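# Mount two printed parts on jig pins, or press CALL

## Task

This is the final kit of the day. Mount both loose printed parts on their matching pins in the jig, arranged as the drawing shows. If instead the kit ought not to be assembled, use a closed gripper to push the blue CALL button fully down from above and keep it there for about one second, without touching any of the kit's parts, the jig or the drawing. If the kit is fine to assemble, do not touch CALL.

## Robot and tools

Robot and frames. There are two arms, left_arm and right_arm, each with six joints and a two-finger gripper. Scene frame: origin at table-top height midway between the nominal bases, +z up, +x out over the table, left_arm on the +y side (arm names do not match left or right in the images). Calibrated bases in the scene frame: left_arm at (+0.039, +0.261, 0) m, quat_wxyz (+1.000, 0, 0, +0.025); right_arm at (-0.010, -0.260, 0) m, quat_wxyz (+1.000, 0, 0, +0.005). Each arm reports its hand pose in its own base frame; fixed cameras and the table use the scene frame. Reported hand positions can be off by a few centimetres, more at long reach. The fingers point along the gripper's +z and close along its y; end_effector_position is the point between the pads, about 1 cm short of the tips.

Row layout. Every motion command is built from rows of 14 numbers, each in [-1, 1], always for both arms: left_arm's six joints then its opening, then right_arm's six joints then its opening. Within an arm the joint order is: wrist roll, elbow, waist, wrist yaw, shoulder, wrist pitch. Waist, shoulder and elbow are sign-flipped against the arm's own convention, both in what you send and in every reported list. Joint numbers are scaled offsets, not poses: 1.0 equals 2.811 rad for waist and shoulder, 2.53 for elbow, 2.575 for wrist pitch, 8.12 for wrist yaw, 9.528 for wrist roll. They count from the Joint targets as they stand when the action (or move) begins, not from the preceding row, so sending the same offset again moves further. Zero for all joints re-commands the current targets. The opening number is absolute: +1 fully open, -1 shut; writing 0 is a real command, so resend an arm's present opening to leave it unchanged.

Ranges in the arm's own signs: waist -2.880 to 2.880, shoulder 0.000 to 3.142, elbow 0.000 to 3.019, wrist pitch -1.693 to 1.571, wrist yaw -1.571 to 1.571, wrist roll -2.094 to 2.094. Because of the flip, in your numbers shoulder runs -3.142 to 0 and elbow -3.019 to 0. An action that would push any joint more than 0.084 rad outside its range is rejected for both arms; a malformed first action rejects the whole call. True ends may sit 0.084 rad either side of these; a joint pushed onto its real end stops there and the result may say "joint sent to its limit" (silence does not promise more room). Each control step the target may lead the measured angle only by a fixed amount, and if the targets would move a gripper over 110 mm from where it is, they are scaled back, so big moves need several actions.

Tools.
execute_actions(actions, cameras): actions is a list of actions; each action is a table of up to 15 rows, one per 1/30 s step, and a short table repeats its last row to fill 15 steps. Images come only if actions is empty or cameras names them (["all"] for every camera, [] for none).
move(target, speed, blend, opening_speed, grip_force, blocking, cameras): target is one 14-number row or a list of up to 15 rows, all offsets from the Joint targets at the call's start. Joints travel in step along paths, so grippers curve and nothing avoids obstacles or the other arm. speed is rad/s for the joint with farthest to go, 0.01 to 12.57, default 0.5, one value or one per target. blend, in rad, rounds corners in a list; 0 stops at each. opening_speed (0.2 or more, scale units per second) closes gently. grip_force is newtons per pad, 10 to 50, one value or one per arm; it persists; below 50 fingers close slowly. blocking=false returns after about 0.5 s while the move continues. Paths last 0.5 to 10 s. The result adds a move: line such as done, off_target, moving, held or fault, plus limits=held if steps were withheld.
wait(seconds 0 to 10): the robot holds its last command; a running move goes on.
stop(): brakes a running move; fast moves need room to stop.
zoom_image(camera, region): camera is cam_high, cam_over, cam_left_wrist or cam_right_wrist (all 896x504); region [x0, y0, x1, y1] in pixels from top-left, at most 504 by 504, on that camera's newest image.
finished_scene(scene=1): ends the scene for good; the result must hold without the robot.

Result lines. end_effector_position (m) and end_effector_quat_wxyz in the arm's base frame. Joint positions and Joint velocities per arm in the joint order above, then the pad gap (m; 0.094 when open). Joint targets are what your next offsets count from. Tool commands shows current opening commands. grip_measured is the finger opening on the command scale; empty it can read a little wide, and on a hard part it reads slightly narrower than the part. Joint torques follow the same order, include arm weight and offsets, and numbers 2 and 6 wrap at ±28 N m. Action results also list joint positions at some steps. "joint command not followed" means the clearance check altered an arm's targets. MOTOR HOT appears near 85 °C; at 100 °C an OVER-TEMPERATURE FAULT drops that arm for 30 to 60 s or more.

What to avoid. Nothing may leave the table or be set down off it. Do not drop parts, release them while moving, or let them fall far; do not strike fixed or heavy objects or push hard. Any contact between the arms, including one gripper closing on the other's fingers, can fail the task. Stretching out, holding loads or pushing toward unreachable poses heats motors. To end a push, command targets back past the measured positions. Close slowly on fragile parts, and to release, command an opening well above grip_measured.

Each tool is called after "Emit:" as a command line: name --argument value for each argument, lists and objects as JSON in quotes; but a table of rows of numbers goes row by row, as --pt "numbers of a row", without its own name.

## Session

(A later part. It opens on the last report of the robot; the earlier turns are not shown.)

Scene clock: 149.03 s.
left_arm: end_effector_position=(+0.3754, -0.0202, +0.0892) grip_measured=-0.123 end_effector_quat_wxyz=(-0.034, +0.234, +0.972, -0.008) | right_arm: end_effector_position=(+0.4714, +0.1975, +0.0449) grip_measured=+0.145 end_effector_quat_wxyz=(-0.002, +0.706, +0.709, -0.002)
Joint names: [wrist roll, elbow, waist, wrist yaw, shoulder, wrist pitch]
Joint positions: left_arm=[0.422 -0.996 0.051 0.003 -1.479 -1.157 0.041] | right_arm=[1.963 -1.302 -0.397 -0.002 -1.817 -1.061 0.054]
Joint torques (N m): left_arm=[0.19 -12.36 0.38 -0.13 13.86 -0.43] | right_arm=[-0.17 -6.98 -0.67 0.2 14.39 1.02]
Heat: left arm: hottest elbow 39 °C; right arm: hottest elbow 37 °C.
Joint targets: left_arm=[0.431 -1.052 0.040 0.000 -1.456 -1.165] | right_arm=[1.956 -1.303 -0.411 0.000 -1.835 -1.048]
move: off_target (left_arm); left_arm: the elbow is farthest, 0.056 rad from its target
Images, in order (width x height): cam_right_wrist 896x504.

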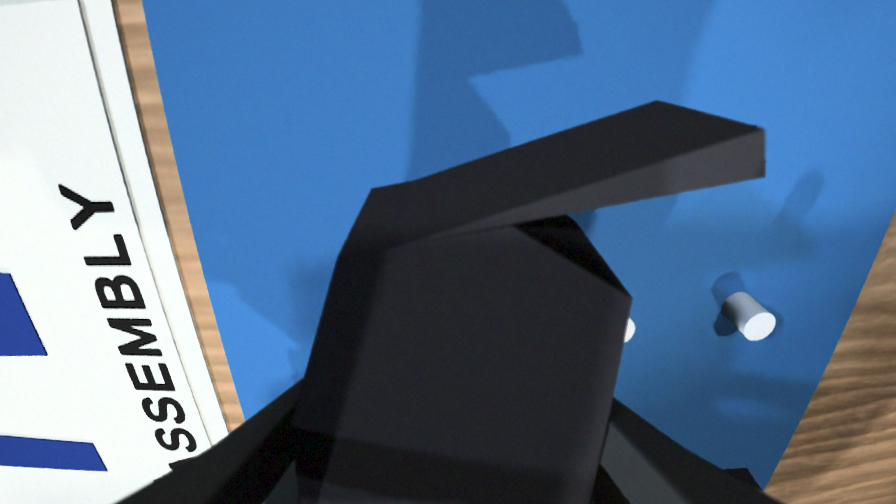

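Emit:
move --target '[0,0,0,0,0,0,-0.2, 0,0.01225,0,0,-0.01245,0.026,0.1]' --speed 0.06 --cameras '["cam_right_wrist"]'

Scene clock: 154.87 s.
left_arm: end_effector_position=(+0.3754, -0.0202, +0.0892) grip_measured=-0.123 end_effector_quat_wxyz=(-0.034, +0.234, +0.972, -0.008) | right_arm: end_effector_position=(+0.4731, +0.1980, +0.0237) grip_measured=+0.145 end_effector_quat_wxyz=(+0.000, +0.705, +0.709, +0.002)
Joint names: [wrist roll, elbow, waist, wrist yaw, shoulder, wrist pitch]
Joint positions: left_arm=[0.422 -0.996 0.051 0.003 -1.479 -1.157 0.041] | right_arm=[1.963 -1.278 -0.397 -0.001 -1.845 -1.001 0.054]
Joint torques (N m): left_arm=[0.14 -12.34 0.56 -0.18 13.27 -0.35] | right_arm=[-0.15 -6.28 -0.73 0.14 13.63 1.44]
Heat: left arm: hottest elbow 39 °C; right arm: hottest elbow 37 °C.
Joint targets: left_arm=[0.431 -1.052 0.040 0.000 -1.456 -1.165] | right_arm=[1.956 -1.272 -0.411 0.000 -1.870 -0.981]
move: off_target (left_arm); left_arm: the elbow is farthest, 0.056 rad from its target
Images, in order (width x height): cam_right_wrist 896x504.

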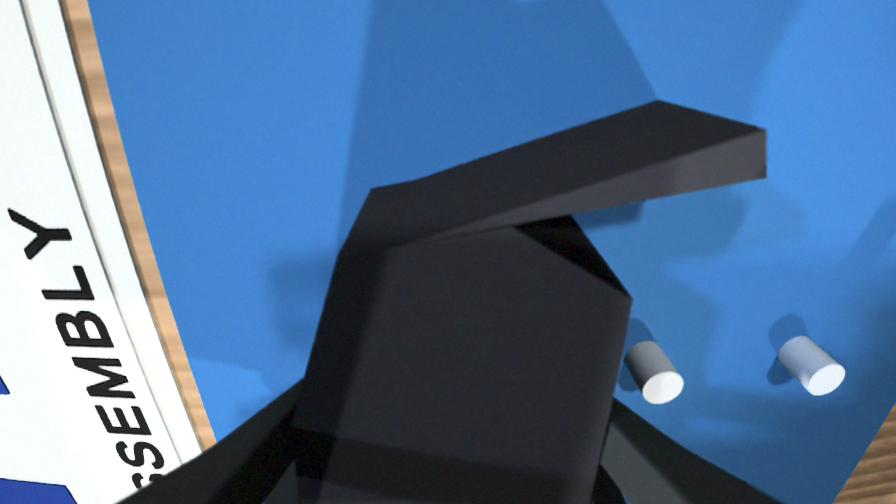

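Emit:
move --target '[0,0,0,0,0,0,-0.2, 0,0.0028,0,0,-0.0043,0.0074,0.1]' --speed 0.06 --cameras '["cam_right_wrist"]'

Scene clock: 157.63 s.
left_arm: end_effector_position=(+0.3754, -0.0202, +0.0892) grip_measured=-0.123 end_effector_quat_wxyz=(-0.034, +0.234, +0.972, -0.008) | right_arm: end_effector_position=(+0.4733, +0.1981, +0.0233) grip_measured=+0.145 end_effector_quat_wxyz=(+0.001, +0.705, +0.709, +0.003)
Joint names: [wrist roll, elbow, waist, wrist yaw, shoulder, wrist pitch]
Joint positions: left_arm=[0.422 -0.996 0.051 0.003 -1.479 -1.157 0.041] | right_arm=[1.963 -1.277 -0.397 -0.001 -1.845 -0.998 0.054]
Joint torques (N m): left_arm=[0.17 -12.26 0.32 -0.14 13.39 -0.36] | right_arm=[-0.15 -5.85 -1.03 0.14 12.75 1.98]
Heat: left arm: hottest elbow 39 °C; right arm: hottest elbow 36 °C.
Joint targets: left_arm=[0.431 -1.052 0.040 0.000 -1.456 -1.165] | right_arm=[1.956 -1.265 -0.411 0.000 -1.882 -0.962]
move: off_target (left_arm, right_arm); left_arm: the elbow is farthest, 0.056 rad from its target; right_arm: the shoulder is farthest, 0.037 rad from its target
Images, in order (width x height): cam_right_wrist 896x504.

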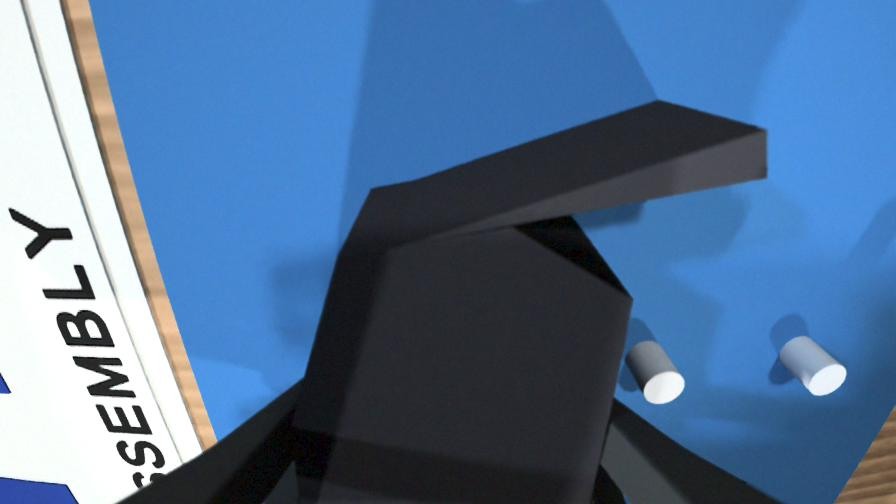

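Emit:
move --pt "0 0 0 0 0 0 -0.2 0 -0.0045 0 0 0.0089 -0.0082 0.1" --pt "0 0 0 0 0 0 -0.2 0 -0.0045 0 0 0.0089 -0.0082 0.4" --speed 0.2 --opening_speed 0.6 --cameras '["cam_right_wrist"]'

Scene clock: 161.77 s.
left_arm: end_effector_position=(+0.3754, -0.0202, +0.0892) grip_measured=-0.123 end_effector_quat_wxyz=(-0.034, +0.234, +0.972, -0.008) | right_arm: end_effector_position=(+0.4733, +0.1981, +0.0233) grip_measured=+0.398 end_effector_quat_wxyz=(+0.001, +0.705, +0.709, +0.003)
Joint names: [wrist roll, elbow, waist, wrist yaw, shoulder, wrist pitch]
Joint positions: left_arm=[0.422 -0.996 0.051 0.003 -1.479 -1.157 0.041] | right_arm=[1.963 -1.276 -0.397 -0.001 -1.844 -0.996 0.066]
Joint torques (N m): left_arm=[0.19 -12.38 0.32 -0.15 13.63 -0.34] | right_arm=[-0.14 -6.65 -0.97 0.15 14.74 1.17]
Heat: left arm: hottest elbow 40 °C; right arm: hottest elbow 36 °C.
Joint targets: left_arm=[0.431 -1.052 0.040 0.000 -1.456 -1.165] | right_arm=[1.956 -1.276 -0.411 0.000 -1.857 -0.983]
move: off_target (left_arm); left_arm: the elbow is farthest, 0.056 rad from its target
Images, in order (width x height): cam_right_wrist 896x504.

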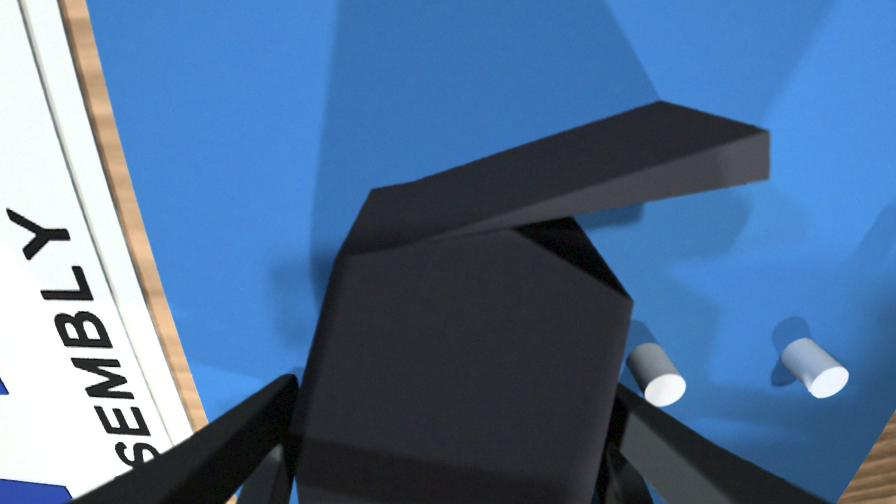

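Emit:
move --pt "0 0 0 0 0 0 -0.2 0 -0.0217 0 0 0.01174 -0.0089 0.4" --pt "0 0 0 0 0 0 -0.2 0 -0.0391 0 0 0.0281 -0.0466 0.4" --pt "0 0 0 0 0 0 -0.2 0 -0.0667 0 0 0.0467 -0.0939 0.4" --pt "-0.1344 -0.0561 0.3077 0 -0.0566 0.0241 -0.2 -0.0374 0.0261 0.1375 0 0.1462 -0.1297 0.4" --speed '[0.1,0.12,0.3,0.9]' --blend '[0.003,0.01,0.03,0]' --cameras '["cam_over","cam_left_wrist","cam_right_wrist"]'

Scene clock: 174.47 s.
left_arm: end_effector_position=(+0.2725, -0.3452, +0.0836) grip_measured=-0.123 end_effector_quat_wxyz=(-0.006, +0.030, +1.000, +0.006) | right_arm: end_effector_position=(+0.4220, +0.0141, +0.1742) grip_measured=+0.399 end_effector_quat_wxyz=(+0.007, +0.710, +0.704, +0.008)
Joint names: [wrist roll, elbow, waist, wrist yaw, shoulder, wrist pitch]
Joint positions: left_arm=[-0.84 -1.134 0.901 0.002 -1.609 -1.112 0.041] | right_arm=[1.614 -1.213 -0.034 -0.001 -1.457 -1.306 0.066]
Joint torques (N m): left_arm=[0.03 -12.79 1.96 -0.15 13.27 0.34] | right_arm=[-0.23 -7.49 1.08 0.15 11.63 0.31]
Heat: left arm: hottest elbow 40 °C; right arm: hottest elbow 36 °C.
Joint targets: left_arm=[-0.850 -1.194 0.905 0.000 -1.615 -1.103] | right_arm=[1.600 -1.210 -0.024 -0.001 -1.446 -1.317]
move: off_target (left_arm); left_arm: the elbow is farthest, 0.060 rad from its target
Images, in order (width x height): cam_over 896x504, cam_left_wrist 896x504, cam_right_wrist 896x504.

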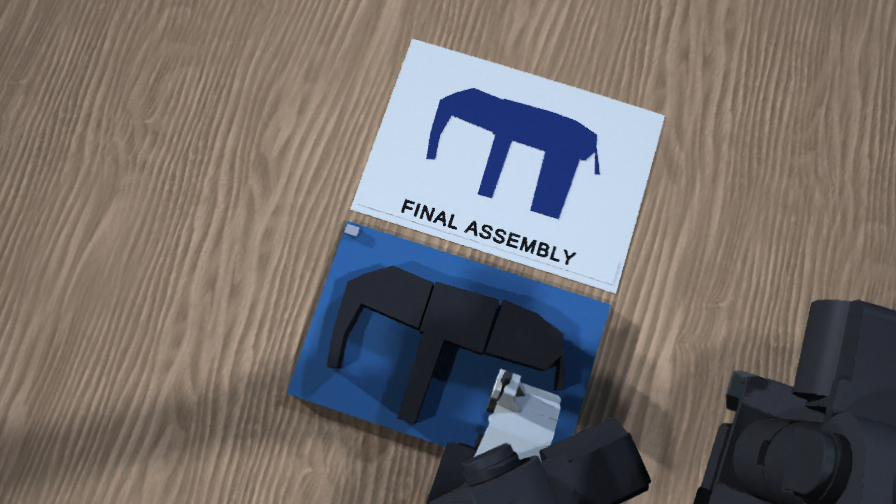

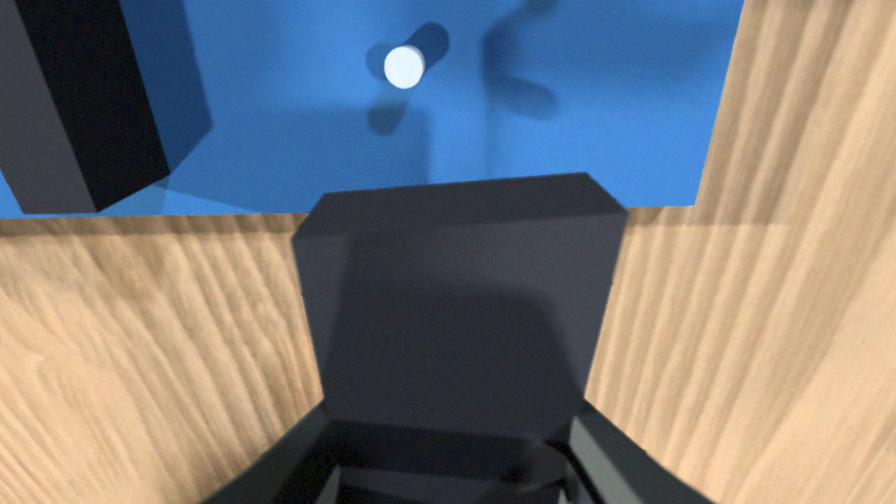

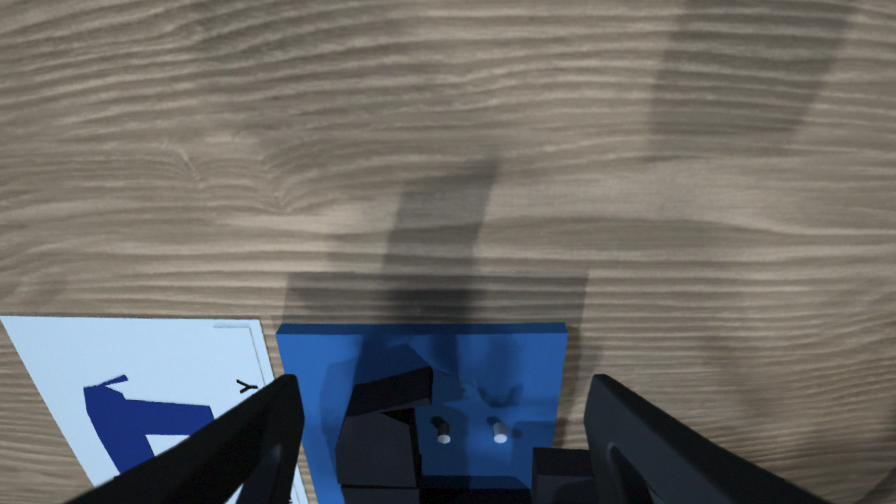

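Emit:
zoom_image --camera "cam_over" --region '[400, 250, 640, 440]'

Emit:
zoom_image --camera "cam_over" --region '[400, 70, 640, 260]'

Emit:
zoom_image --camera "cam_right_wrist" --region '[300, 310, 600, 504]'

Emit:
zoom_image --camera "cam_left_wrist" --region '[240, 0, 744, 300]'

Scaled by 2.100 from the camera's 896x504 image, which has a finer 1280x720 frame.

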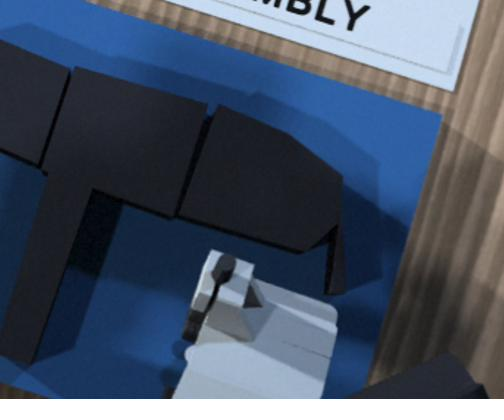

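Scaled by 2.100 from the camera's 896x504 image, which has a finer 1280x720 frame.

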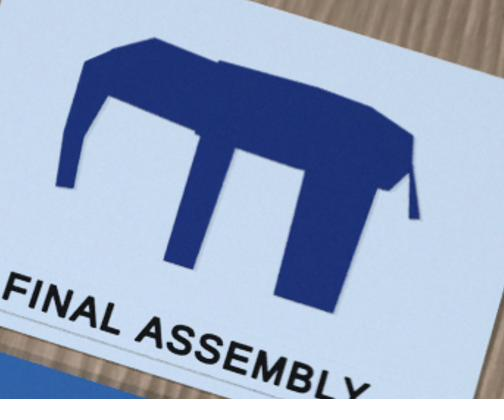

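Scaled by 1.680 from the camera's 896x504 image, which has a finer 1280x720 frame.

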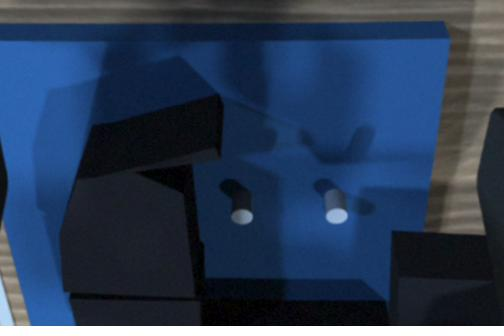

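Scaled by 1.000.

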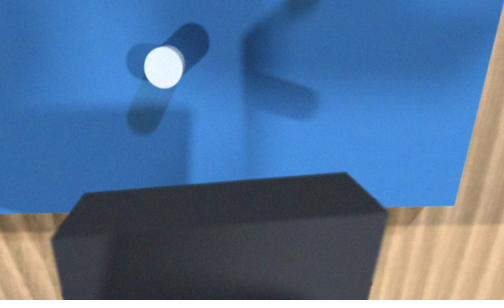

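Emit:
move --target '[0.0064,-0.0036,-0.0235,0,-0.0039,0.007,-0.2, 0,0,0,0,0,0,0.4]' --speed 0.2 --cameras '["cam_left_wrist","cam_right_wrist"]'

Emit:
zoom_image --camera "cam_left_wrist" --region '[300, 40, 600, 240]'

Emit:
zoom_image --camera "cam_right_wrist" --region '[300, 360, 624, 504]'

Scene clock: 184.17 s.
left_arm: end_effector_position=(+0.2953, -0.3365, +0.0826) grip_measured=-0.123 end_effector_quat_wxyz=(+0.000, +0.025, +1.000, -0.001) | right_arm: end_effector_position=(+0.4220, +0.0141, +0.1742) grip_measured=+0.399 end_effector_quat_wxyz=(+0.007, +0.710, +0.704, +0.008)
Joint names: [wrist roll, elbow, waist, wrist yaw, shoulder, wrist pitch]
Joint positions: left_arm=[-0.798 -1.144 0.849 0.002 -1.619 -1.095 0.041] | right_arm=[1.614 -1.213 -0.034 -0.001 -1.457 -1.306 0.066]
Joint torques (N m): left_arm=[0.18 -12.83 0.85 -0.16 13.57 0.32] | right_arm=[-0.25 -7.65 1.14 0.14 11.69 0.27]
Heat: left arm: hottest elbow 39 °C; right arm: hottest elbow 37 °C.
Joint targets: left_arm=[-0.789 -1.203 0.839 0.000 -1.626 -1.085] | right_arm=[1.600 -1.210 -0.024 -0.001 -1.446 -1.317]
move: off_target (left_arm); left_arm: the elbow is farthest, 0.059 rad from its target
Images, in order (width x height): cam_left_wrist 896x504, cam_right_wrist 896x504.

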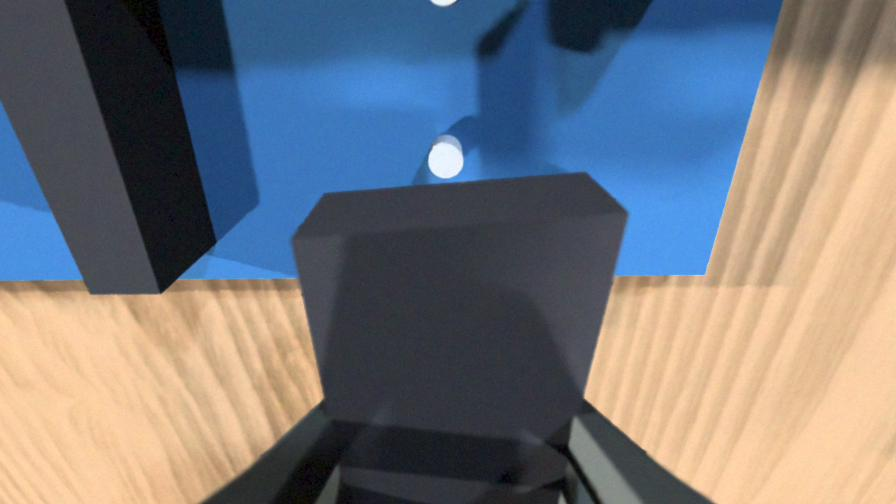

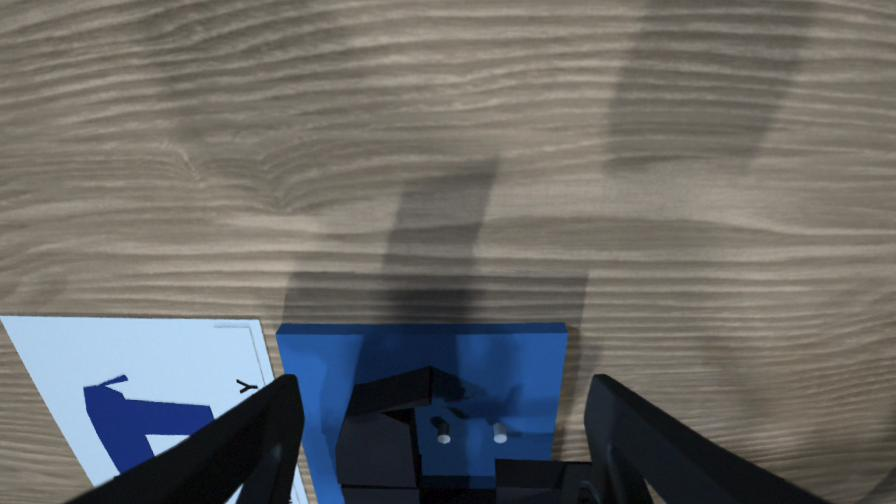

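Scaled by 1.680 from the camera's 896x504 image, which has a finer 1280x720 frame.

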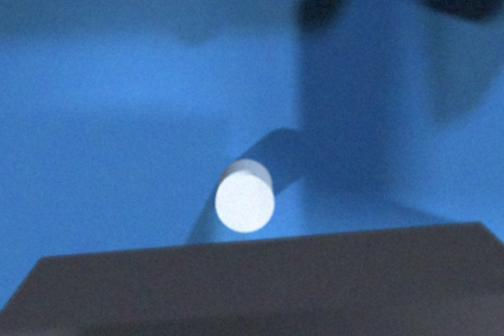

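Scaled by 1.556 from the camera's 896x504 image, which has a finer 1280x720 frame.

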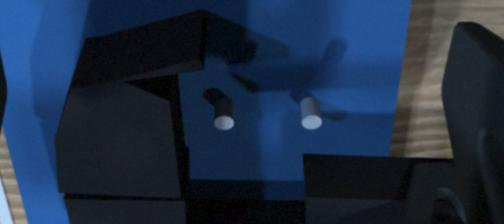

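Emit:
move --target '[0.00517,-0.01225,-0.02038,0,-0.0377,0.02854,-0.2, 0,0,0,0,0,0,0.4]' --speed 0.15 --cameras '["cam_left_wrist","cam_right_wrist"]'

Emit:
zoom_image --camera "cam_right_wrist" --region '[330, 360, 600, 504]'

Scene clock: 191.57 s.
left_arm: end_effector_position=(+0.3305, -0.3378, +0.0454) grip_measured=-0.123 end_effector_quat_wxyz=(-0.002, +0.023, +1.000, +0.001) | right_arm: end_effector_position=(+0.4220, +0.0141, +0.1742) grip_measured=+0.399 end_effector_quat_wxyz=(+0.007, +0.710, +0.704, +0.008)
Joint names: [wrist roll, elbow, waist, wrist yaw, shoulder, wrist pitch]
Joint positions: left_arm=[-0.749 -1.176 0.795 0.002 -1.728 -1.022 0.041] | right_arm=[1.614 -1.213 -0.034 -0.001 -1.457 -1.306 0.066]
Joint torques (N m): left_arm=[0.18 -12.4 0.32 -0.18 15.33 0.43] | right_arm=[-0.25 -7.5 1.08 0.15 11.46 0.25]
Heat: left arm: hottest elbow 40 °C; right arm: hottest elbow 37 °C.
Joint targets: left_arm=[-0.739 -1.234 0.782 0.000 -1.732 -1.012] | right_arm=[1.600 -1.210 -0.024 -0.001 -1.446 -1.317]
move: off_target (left_arm); left_arm: the elbow is farthest, 0.058 rad from its target
Images, in order (width x height): cam_left_wrist 896x504, cam_right_wrist 896x504.

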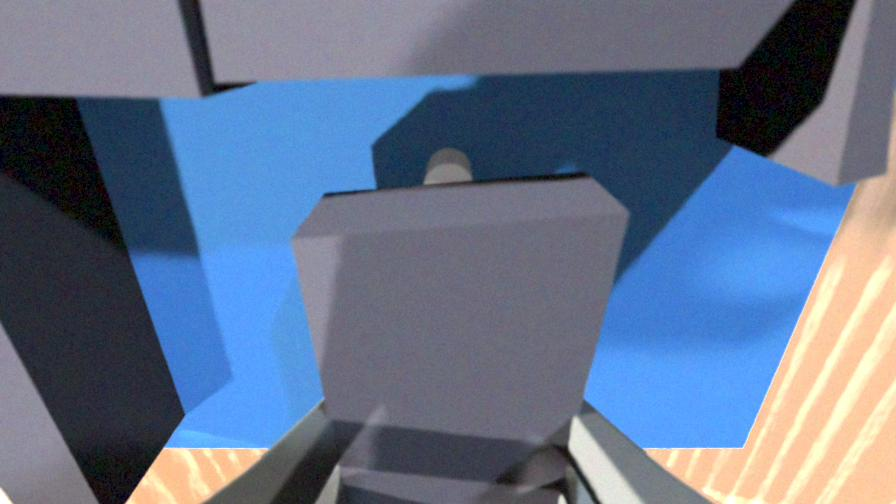

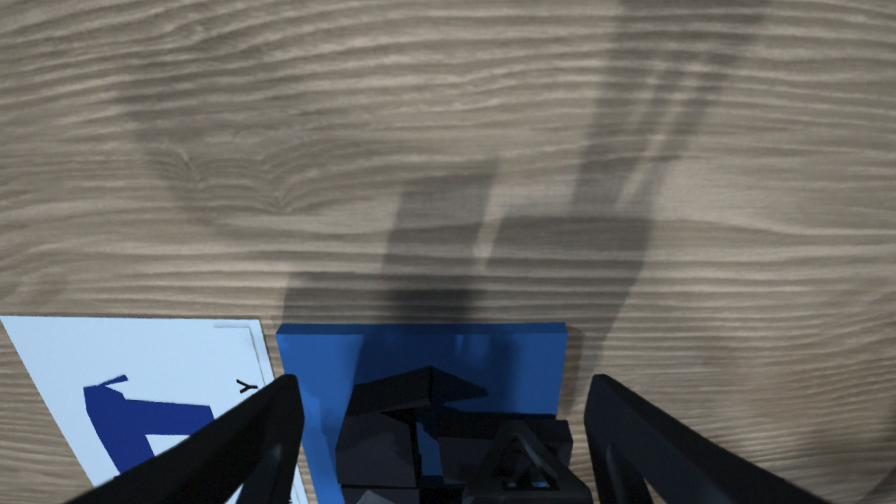

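Scaled by 1.867 from the camera's 896x504 image, which has a finer 1280x720 frame.

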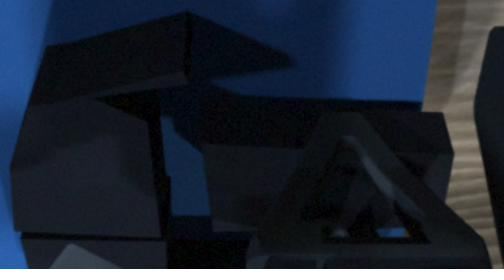

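Emit:
zoom_image --camera "cam_left_wrist" --region '[180, 0, 484, 280]'

Emit:
zoom_image --camera "cam_left_wrist" --region '[484, 0, 788, 280]'

Emit:
zoom_image --camera "cam_left_wrist" --region '[270, 200, 650, 430]'

Scaled by 1.658 from the camera's 896x504 image, which has a finer 1280x720 frame.

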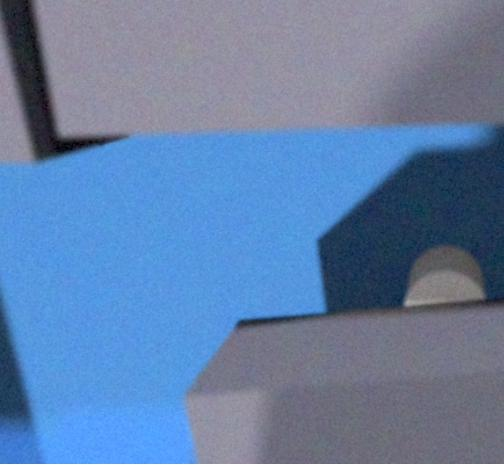

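Scaled by 1.658 from the camera's 896x504 image, which has a finer 1280x720 frame.

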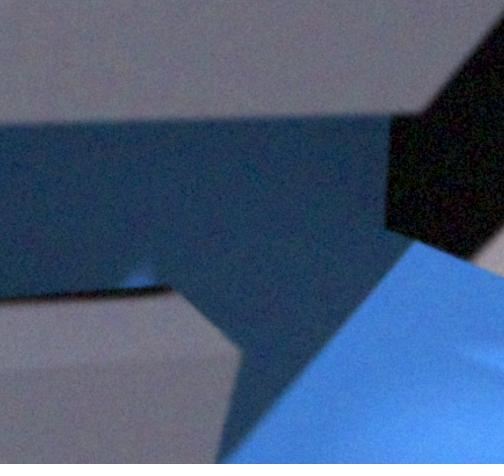

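Scaled by 1.326 from the camera's 896x504 image, which has a finer 1280x720 frame.

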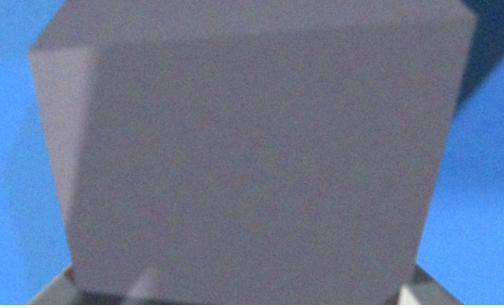

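Emit:
execute_actions --actions '[]' --cameras '["cam_over", "cam_left_wrist", "cam_right_wrist"]'

Emit:
zoom_image --camera "cam_over" --region '[460, 280, 580, 380]'

Emit:
zoom_image --camera "cam_over" --region '[490, 130, 610, 230]'

Emit:
zoom_image --camera "cam_left_wrist" --region '[130, 0, 330, 120]'

Scene clock: 199.07 s.
left_arm: end_effector_position=(+0.3305, -0.3378, +0.0454) grip_measured=-0.123 end_effector_quat_wxyz=(-0.002, +0.023, +1.000, +0.001) | right_arm: end_effector_position=(+0.4220, +0.0141, +0.1742) grip_measured=+0.399 end_effector_quat_wxyz=(+0.007, +0.710, +0.704, +0.008)
Joint names: [wrist roll, elbow, waist, wrist yaw, shoulder, wrist pitch]
Joint positions: left_arm=[-0.748 -1.176 0.795 0.002 -1.728 -1.022 0.041] | right_arm=[1.614 -1.213 -0.034 -0.001 -1.457 -1.306 0.066]
Joint velocities: within noise
Joint torques (N m): left_arm=[0.17 -12.34 0.44 -0.15 15.38 0.38] | right_arm=[-0.24 -7.53 0.97 0.14 11.52 0.29]
Motor temperatures (°C): left_arm=[26 40 24 25 28 23 27] | right_arm=[24 37 23 22 32 24 27]
Heat: left arm: hottest elbow 40 °C; right arm: hottest elbow 37 °C.
Joint targets: left_arm=[-0.739 -1.234 0.782 0.000 -1.732 -1.012] | right_arm=[1.600 -1.210 -0.024 -0.001 -1.446 -1.317]
Tool commands: left_gripper/opening=-0.2 right_gripper/opening=+0.4
Images, in order (width x height): cam_over 896x504, cam_left_wrist 896x504, cam_right_wrist 896x504.

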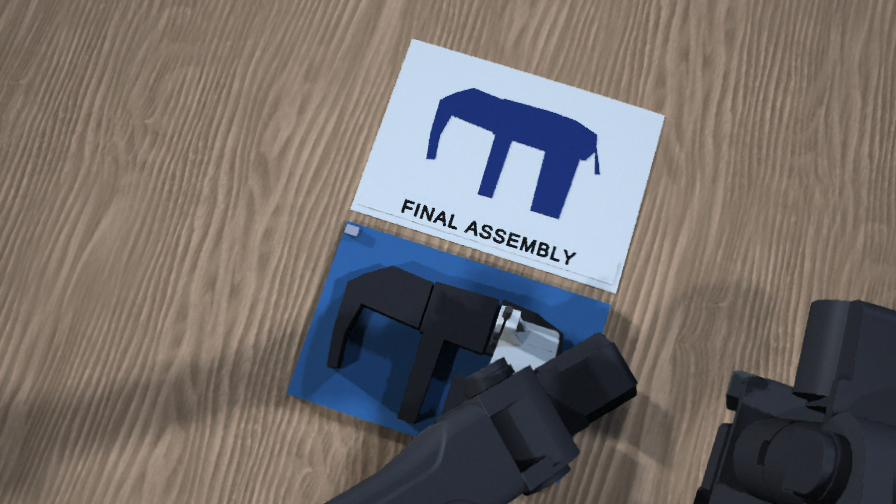

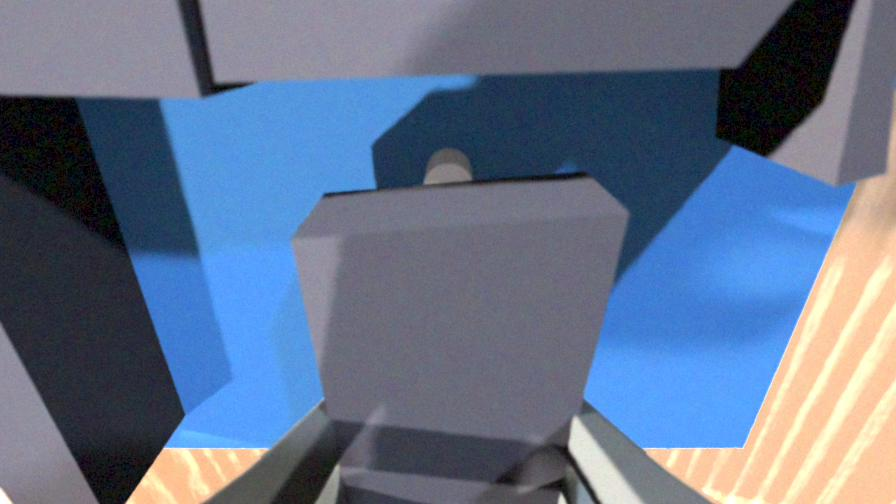

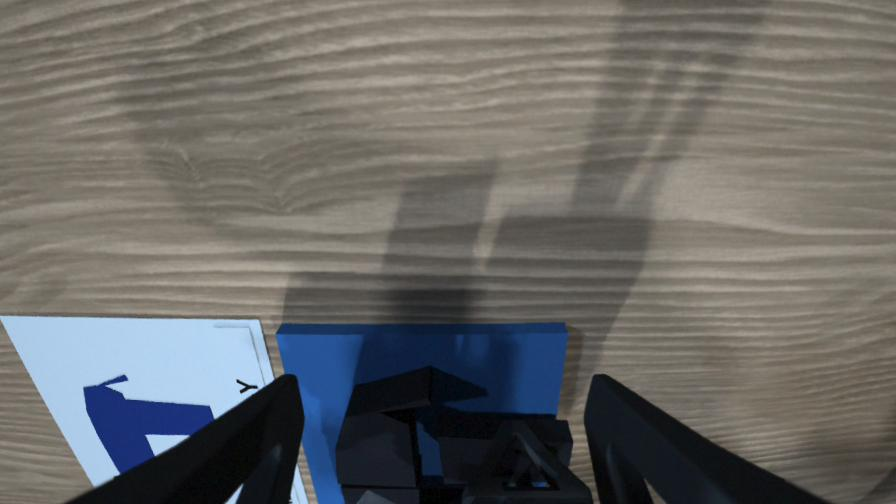

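Scaled by 4.200 from the camera's 896x504 image, which has a finer 1280x720 frame.

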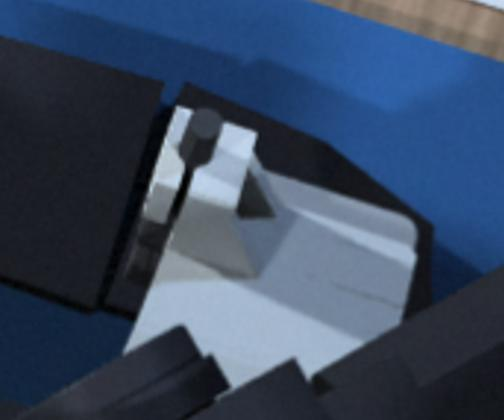

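Scaled by 4.200 from the camera's 896x504 image, which has a finer 1280x720 frame.

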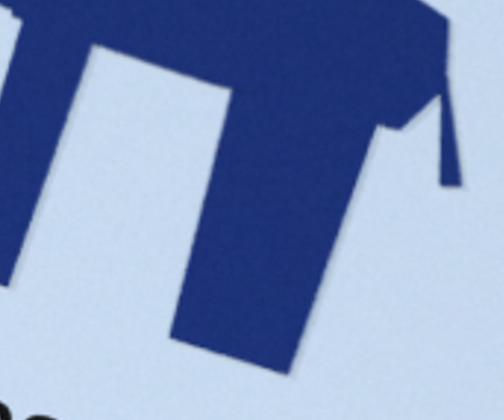

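Scaled by 2.520 from the camera's 896x504 image, which has a finer 1280x720 frame.

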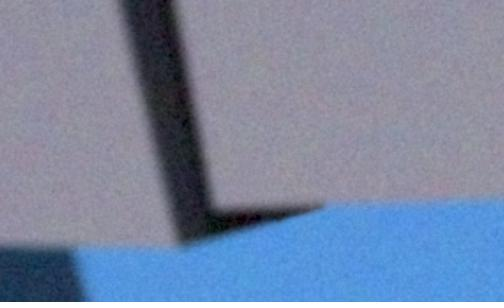

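Emit:
move --target '[0.00157,-0.017,-0.00605,0,-0.01138,-0.0105,-0.2, 0,0,0,0,0,0,0.4]' --speed 0.08 --cameras '["cam_left_wrist","cam_right_wrist"]'

Emit:
zoom_image --camera "cam_left_wrist" --region '[200, 80, 500, 260]'

Emit:
zoom_image --camera "cam_left_wrist" --region '[500, 80, 800, 260]'

Scene clock: 223.87 s.
left_arm: end_effector_position=(+0.3460, -0.3427, +0.0458) grip_measured=-0.123 end_effector_quat_wxyz=(+0.000, +0.022, +1.000, -0.001) | right_arm: end_effector_position=(+0.4220, +0.0141, +0.1742) grip_measured=+0.399 end_effector_quat_wxyz=(+0.007, +0.710, +0.704, +0.008)
Joint names: [wrist roll, elbow, waist, wrist yaw, shoulder, wrist pitch]
Joint positions: left_arm=[-0.734 -1.219 0.779 0.002 -1.758 -1.031 0.041] | right_arm=[1.614 -1.213 -0.034 -0.001 -1.457 -1.306 0.066]
Joint torques (N m): left_arm=[0.16 -12.37 0.85 -0.16 14.97 -0.01] | right_arm=[-0.25 -7.56 1.03 0.14 11.69 0.25]
Heat: left arm: hottest elbow 41 °C; right arm: hottest elbow 38 °C.
Joint targets: left_arm=[-0.725 -1.277 0.765 0.000 -1.764 -1.039] | right_arm=[1.600 -1.210 -0.024 -0.001 -1.446 -1.317]
move: off_target (left_arm); left_arm: the elbow is farthest, 0.058 rad from its target
Images, in order (width x height): cam_left_wrist 896x504, cam_right_wrist 896x504.

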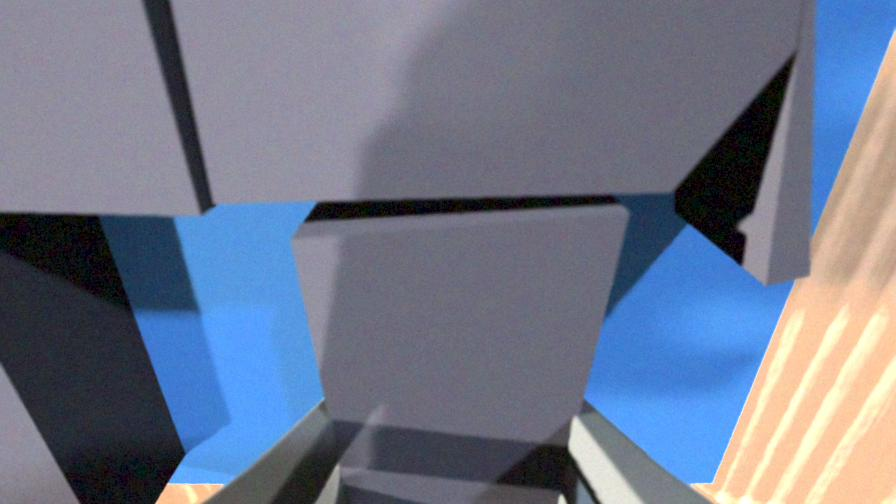

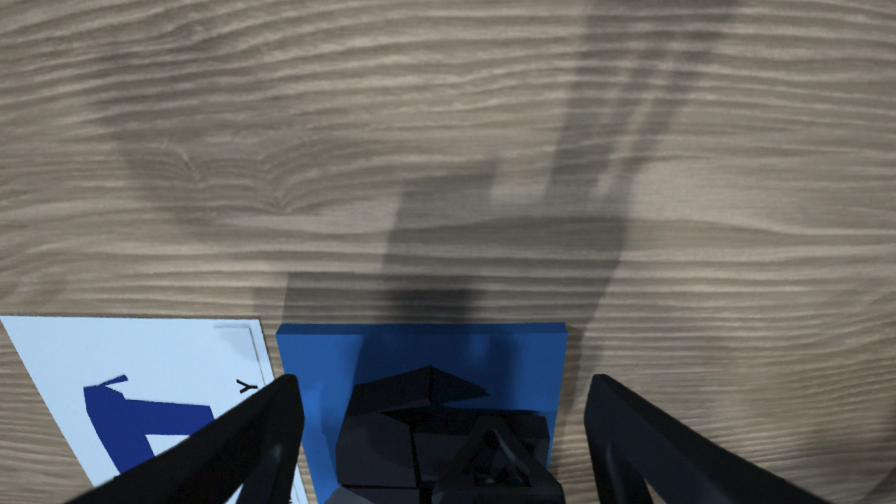

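Scaled by 1.680 from the camera's 896x504 image, which has a finer 1280x720 frame.

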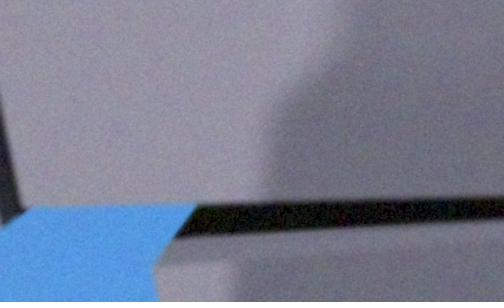

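Scaled by 1.680 from the camera's 896x504 image, which has a finer 1280x720 frame.

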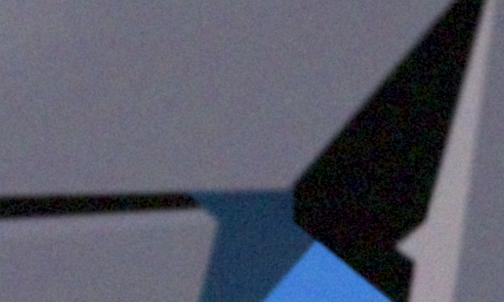

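Emit:
move --pt "0 0.0217 0 0 0 0.007 -0.2 0 0 0 0 0 0 0.4" --pt "0 0.0316 0 0 -0.00925 0.026 -0.2 0 0 0 0 0 0 0.4" --speed '[0.15,0.06]' --blend '[0.003,0]' --cameras '["cam_left_wrist"]'

Scene clock: 226.73 s.
left_arm: end_effector_position=(+0.3482, -0.3448, +0.0426) grip_measured=-0.123 end_effector_quat_wxyz=(+0.005, +0.023, +1.000, -0.006) | right_arm: end_effector_position=(+0.4220, +0.0141, +0.1742) grip_measured=+0.399 end_effector_quat_wxyz=(+0.007, +0.710, +0.704, +0.008)
Joint names: [wrist roll, elbow, waist, wrist yaw, shoulder, wrist pitch]
Joint positions: left_arm=[-0.734 -1.213 0.779 0.002 -1.761 -1.007 0.041] | right_arm=[1.614 -1.213 -0.034 -0.001 -1.457 -1.306 0.066]
Joint torques (N m): left_arm=[0.15 -6.12 -0.03 -0.15 13.63 1.33] | right_arm=[-0.24 -7.56 1.08 0.15 11.63 0.2]
Heat: left arm: hottest elbow 40 °C; right arm: hottest elbow 38 °C.
Joint targets: left_arm=[-0.725 -1.197 0.765 0.000 -1.790 -0.972] | right_arm=[1.600 -1.210 -0.024 -0.001 -1.446 -1.317]
move: done
Images, in order (width x height): cam_left_wrist 896x504.

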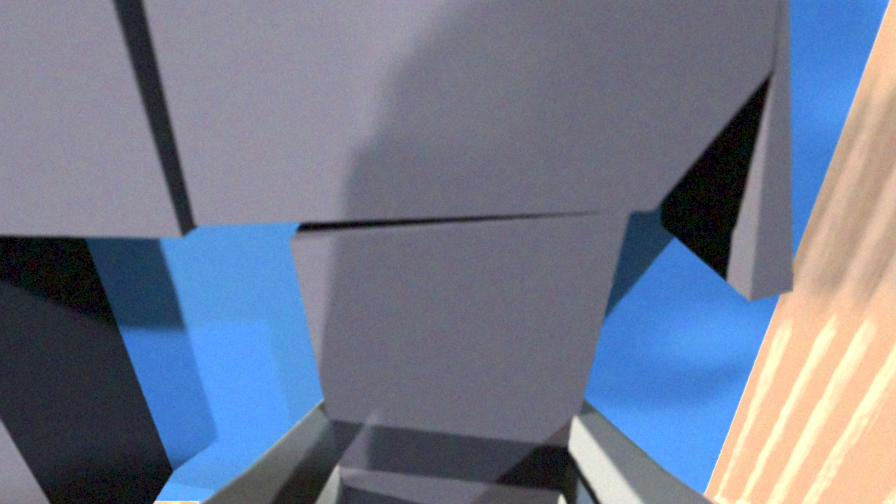

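Emit:
move --pt "0 -0.0075 -0.0014 0 0.021 -0.026 -0.2 0 0 0 0 0 0 0.4" --pt "0 -0.0067 -0.0014 0 0.0114 -0.019 -0.2 0 0 0 0 0 0 0.4" --pt "0 0.0028 -0.0014 0 -0.0018 0.0023 -0.2 0 0 0 0 0 0 0.4" --speed '[0.12,0.12,0.06]' --blend '[0.002,0.002,0]' --cameras '["cam_left_wrist"]'

Scene clock: 234.57 s.
left_arm: end_effector_position=(+0.3474, -0.3414, +0.0328) grip_measured=-0.123 end_effector_quat_wxyz=(+0.003, +0.021, +1.000, -0.004) | right_arm: end_effector_position=(+0.4220, +0.0141, +0.1742) grip_measured=+0.399 end_effector_quat_wxyz=(+0.007, +0.710, +0.704, +0.008)
Joint names: [wrist roll, elbow, waist, wrist yaw, shoulder, wrist pitch]
Joint positions: left_arm=[-0.733 -1.197 0.775 0.001 -1.771 -0.986 0.041] | right_arm=[1.614 -1.213 -0.034 -0.001 -1.457 -1.306 0.066]
Joint torques (N m): left_arm=[0.17 -6.71 0.5 -0.16 13.92 0.79] | right_arm=[-0.26 -7.56 1.2 0.14 11.46 0.21]
Heat: left arm: hottest elbow 39 °C; right arm: hottest elbow 38 °C.
Joint targets: left_arm=[-0.724 -1.190 0.761 0.000 -1.795 -0.966] | right_arm=[1.600 -1.210 -0.024 -0.001 -1.446 -1.317]
move: done
Images, in order (width x height): cam_left_wrist 896x504.

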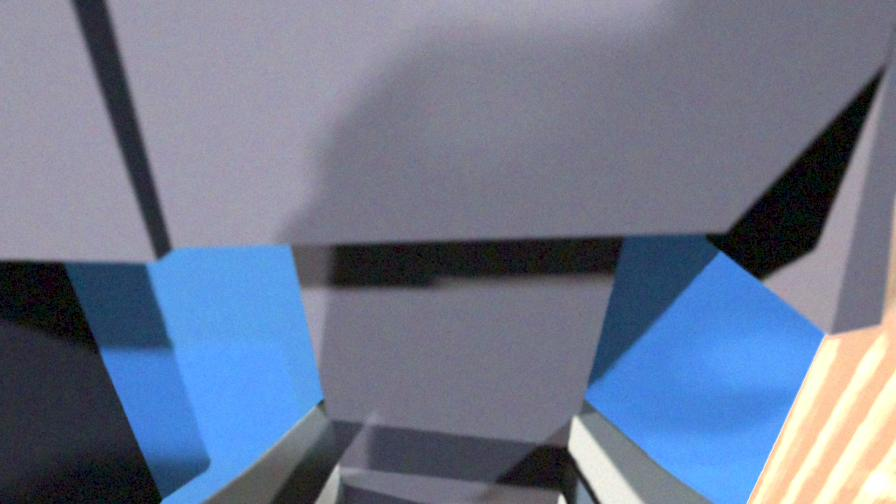

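Emit:
move --target '[0,0,0,0,-0.0089,0.0097,-0.2,0,0,0,0,0,0,0.4]' --speed 0.1 --cameras '["cam_left_wrist","cam_over"]'

Scene clock: 237.40 s.
left_arm: end_effector_position=(+0.3477, -0.3416, +0.0324) grip_measured=-0.123 end_effector_quat_wxyz=(+0.004, +0.021, +1.000, -0.005) | right_arm: end_effector_position=(+0.4220, +0.0141, +0.1742) grip_measured=+0.399 end_effector_quat_wxyz=(+0.007, +0.710, +0.704, +0.008)
Joint names: [wrist roll, elbow, waist, wrist yaw, shoulder, wrist pitch]
Joint positions: left_arm=[-0.733 -1.196 0.775 0.001 -1.771 -0.983 0.041] | right_arm=[1.614 -1.213 -0.034 -0.001 -1.457 -1.306 0.066]
Joint torques (N m): left_arm=[0.17 -6.68 0.44 -0.14 11.46 1.73] | right_arm=[-0.26 -7.54 1.08 0.15 11.69 0.24]
Heat: left arm: hottest elbow 39 °C; right arm: hottest elbow 38 °C.
Joint targets: left_arm=[-0.724 -1.190 0.761 0.000 -1.820 -0.941] | right_arm=[1.600 -1.210 -0.024 -0.001 -1.446 -1.317]
move: off_target (left_arm); left_arm: the shoulder is farthest, 0.049 rad from its target
Images, in order (width x height): cam_over 896x504, cam_left_wrist 896x504.

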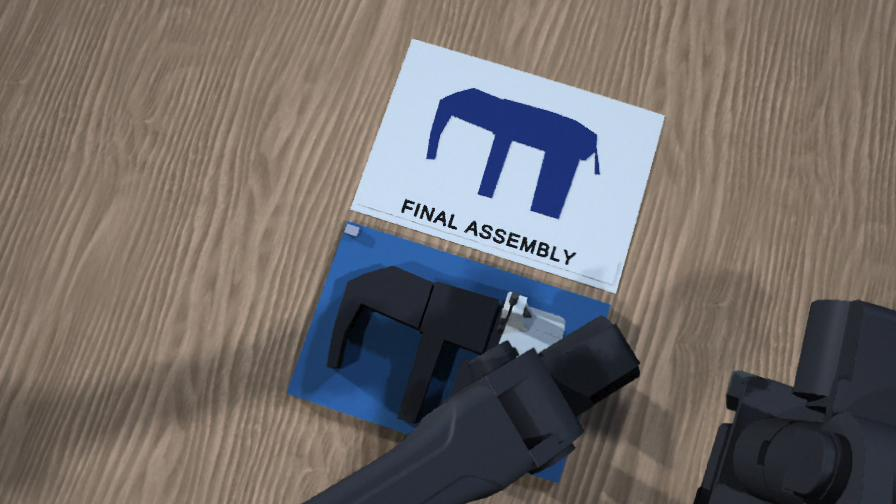

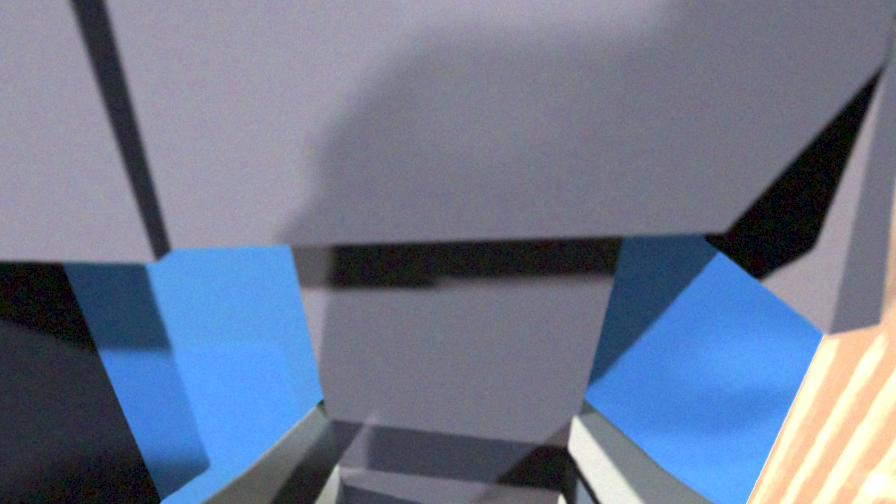

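Emit:
move --pt "0 -0.0028 0 0 0.0160 -0.0136 -0.2 0 0 0 0 0 0 0.4" --pt "0 -0.0028 0 0 0.0160 -0.0136 0.15 0 0 0 0 0 0 0.4" --speed 0.15 --opening_speed 0.6 --cameras '["cam_left_wrist","cam_right_wrist"]'

Scene clock: 240.13 s.
left_arm: end_effector_position=(+0.3475, -0.3412, +0.0322) grip_measured=+0.148 end_effector_quat_wxyz=(+0.004, +0.021, +1.000, -0.004) | right_arm: end_effector_position=(+0.4220, +0.0141, +0.1742) grip_measured=+0.399 end_effector_quat_wxyz=(+0.007, +0.710, +0.704, +0.008)
Joint names: [wrist roll, elbow, waist, wrist yaw, shoulder, wrist pitch]
Joint positions: left_arm=[-0.733 -1.195 0.775 0.001 -1.771 -0.983 0.054] | right_arm=[1.614 -1.213 -0.034 -0.001 -1.457 -1.306 0.066]
Joint torques (N m): left_arm=[0.17 -7.46 0.32 -0.15 15.91 0.23] | right_arm=[-0.25 -7.58 1.2 0.14 11.63 0.21]
Heat: left arm: hottest elbow 38 °C; right arm: hottest elbow 38 °C.
Joint targets: left_arm=[-0.724 -1.197 0.761 0.000 -1.775 -0.976] | right_arm=[1.600 -1.210 -0.024 -0.001 -1.446 -1.317]
move: done
Images, in order (width x height): cam_left_wrist 896x504, cam_right_wrist 896x504.

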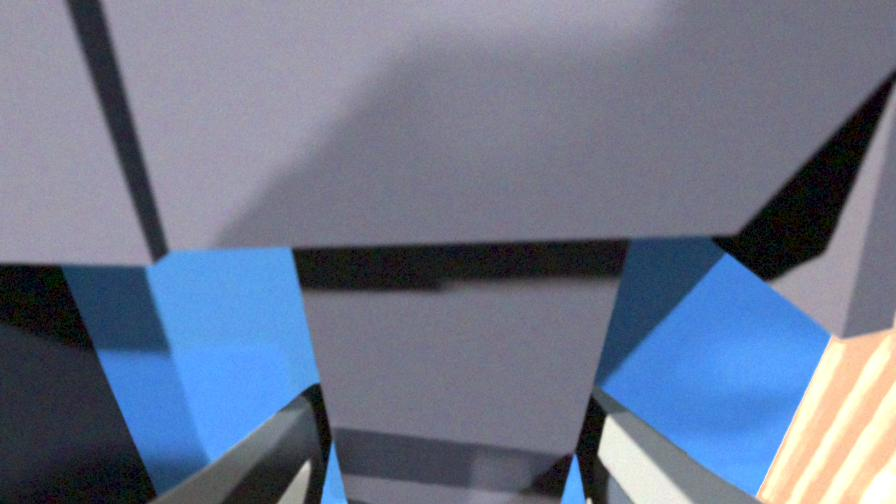

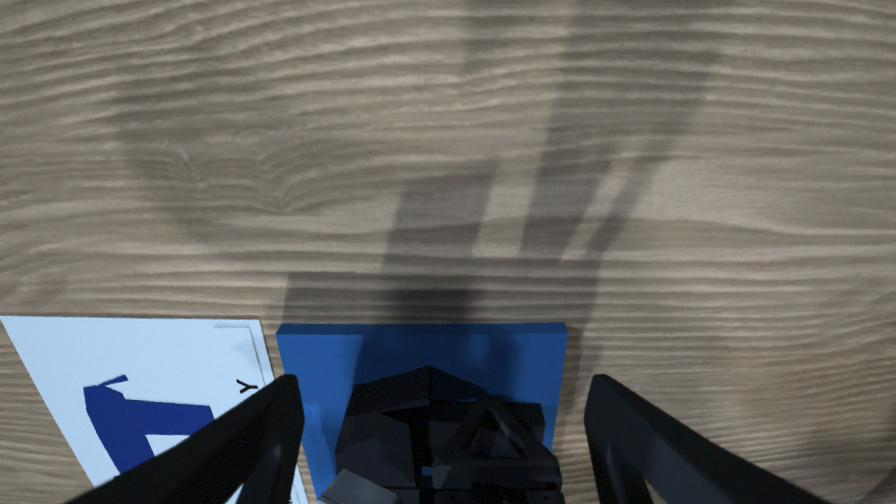

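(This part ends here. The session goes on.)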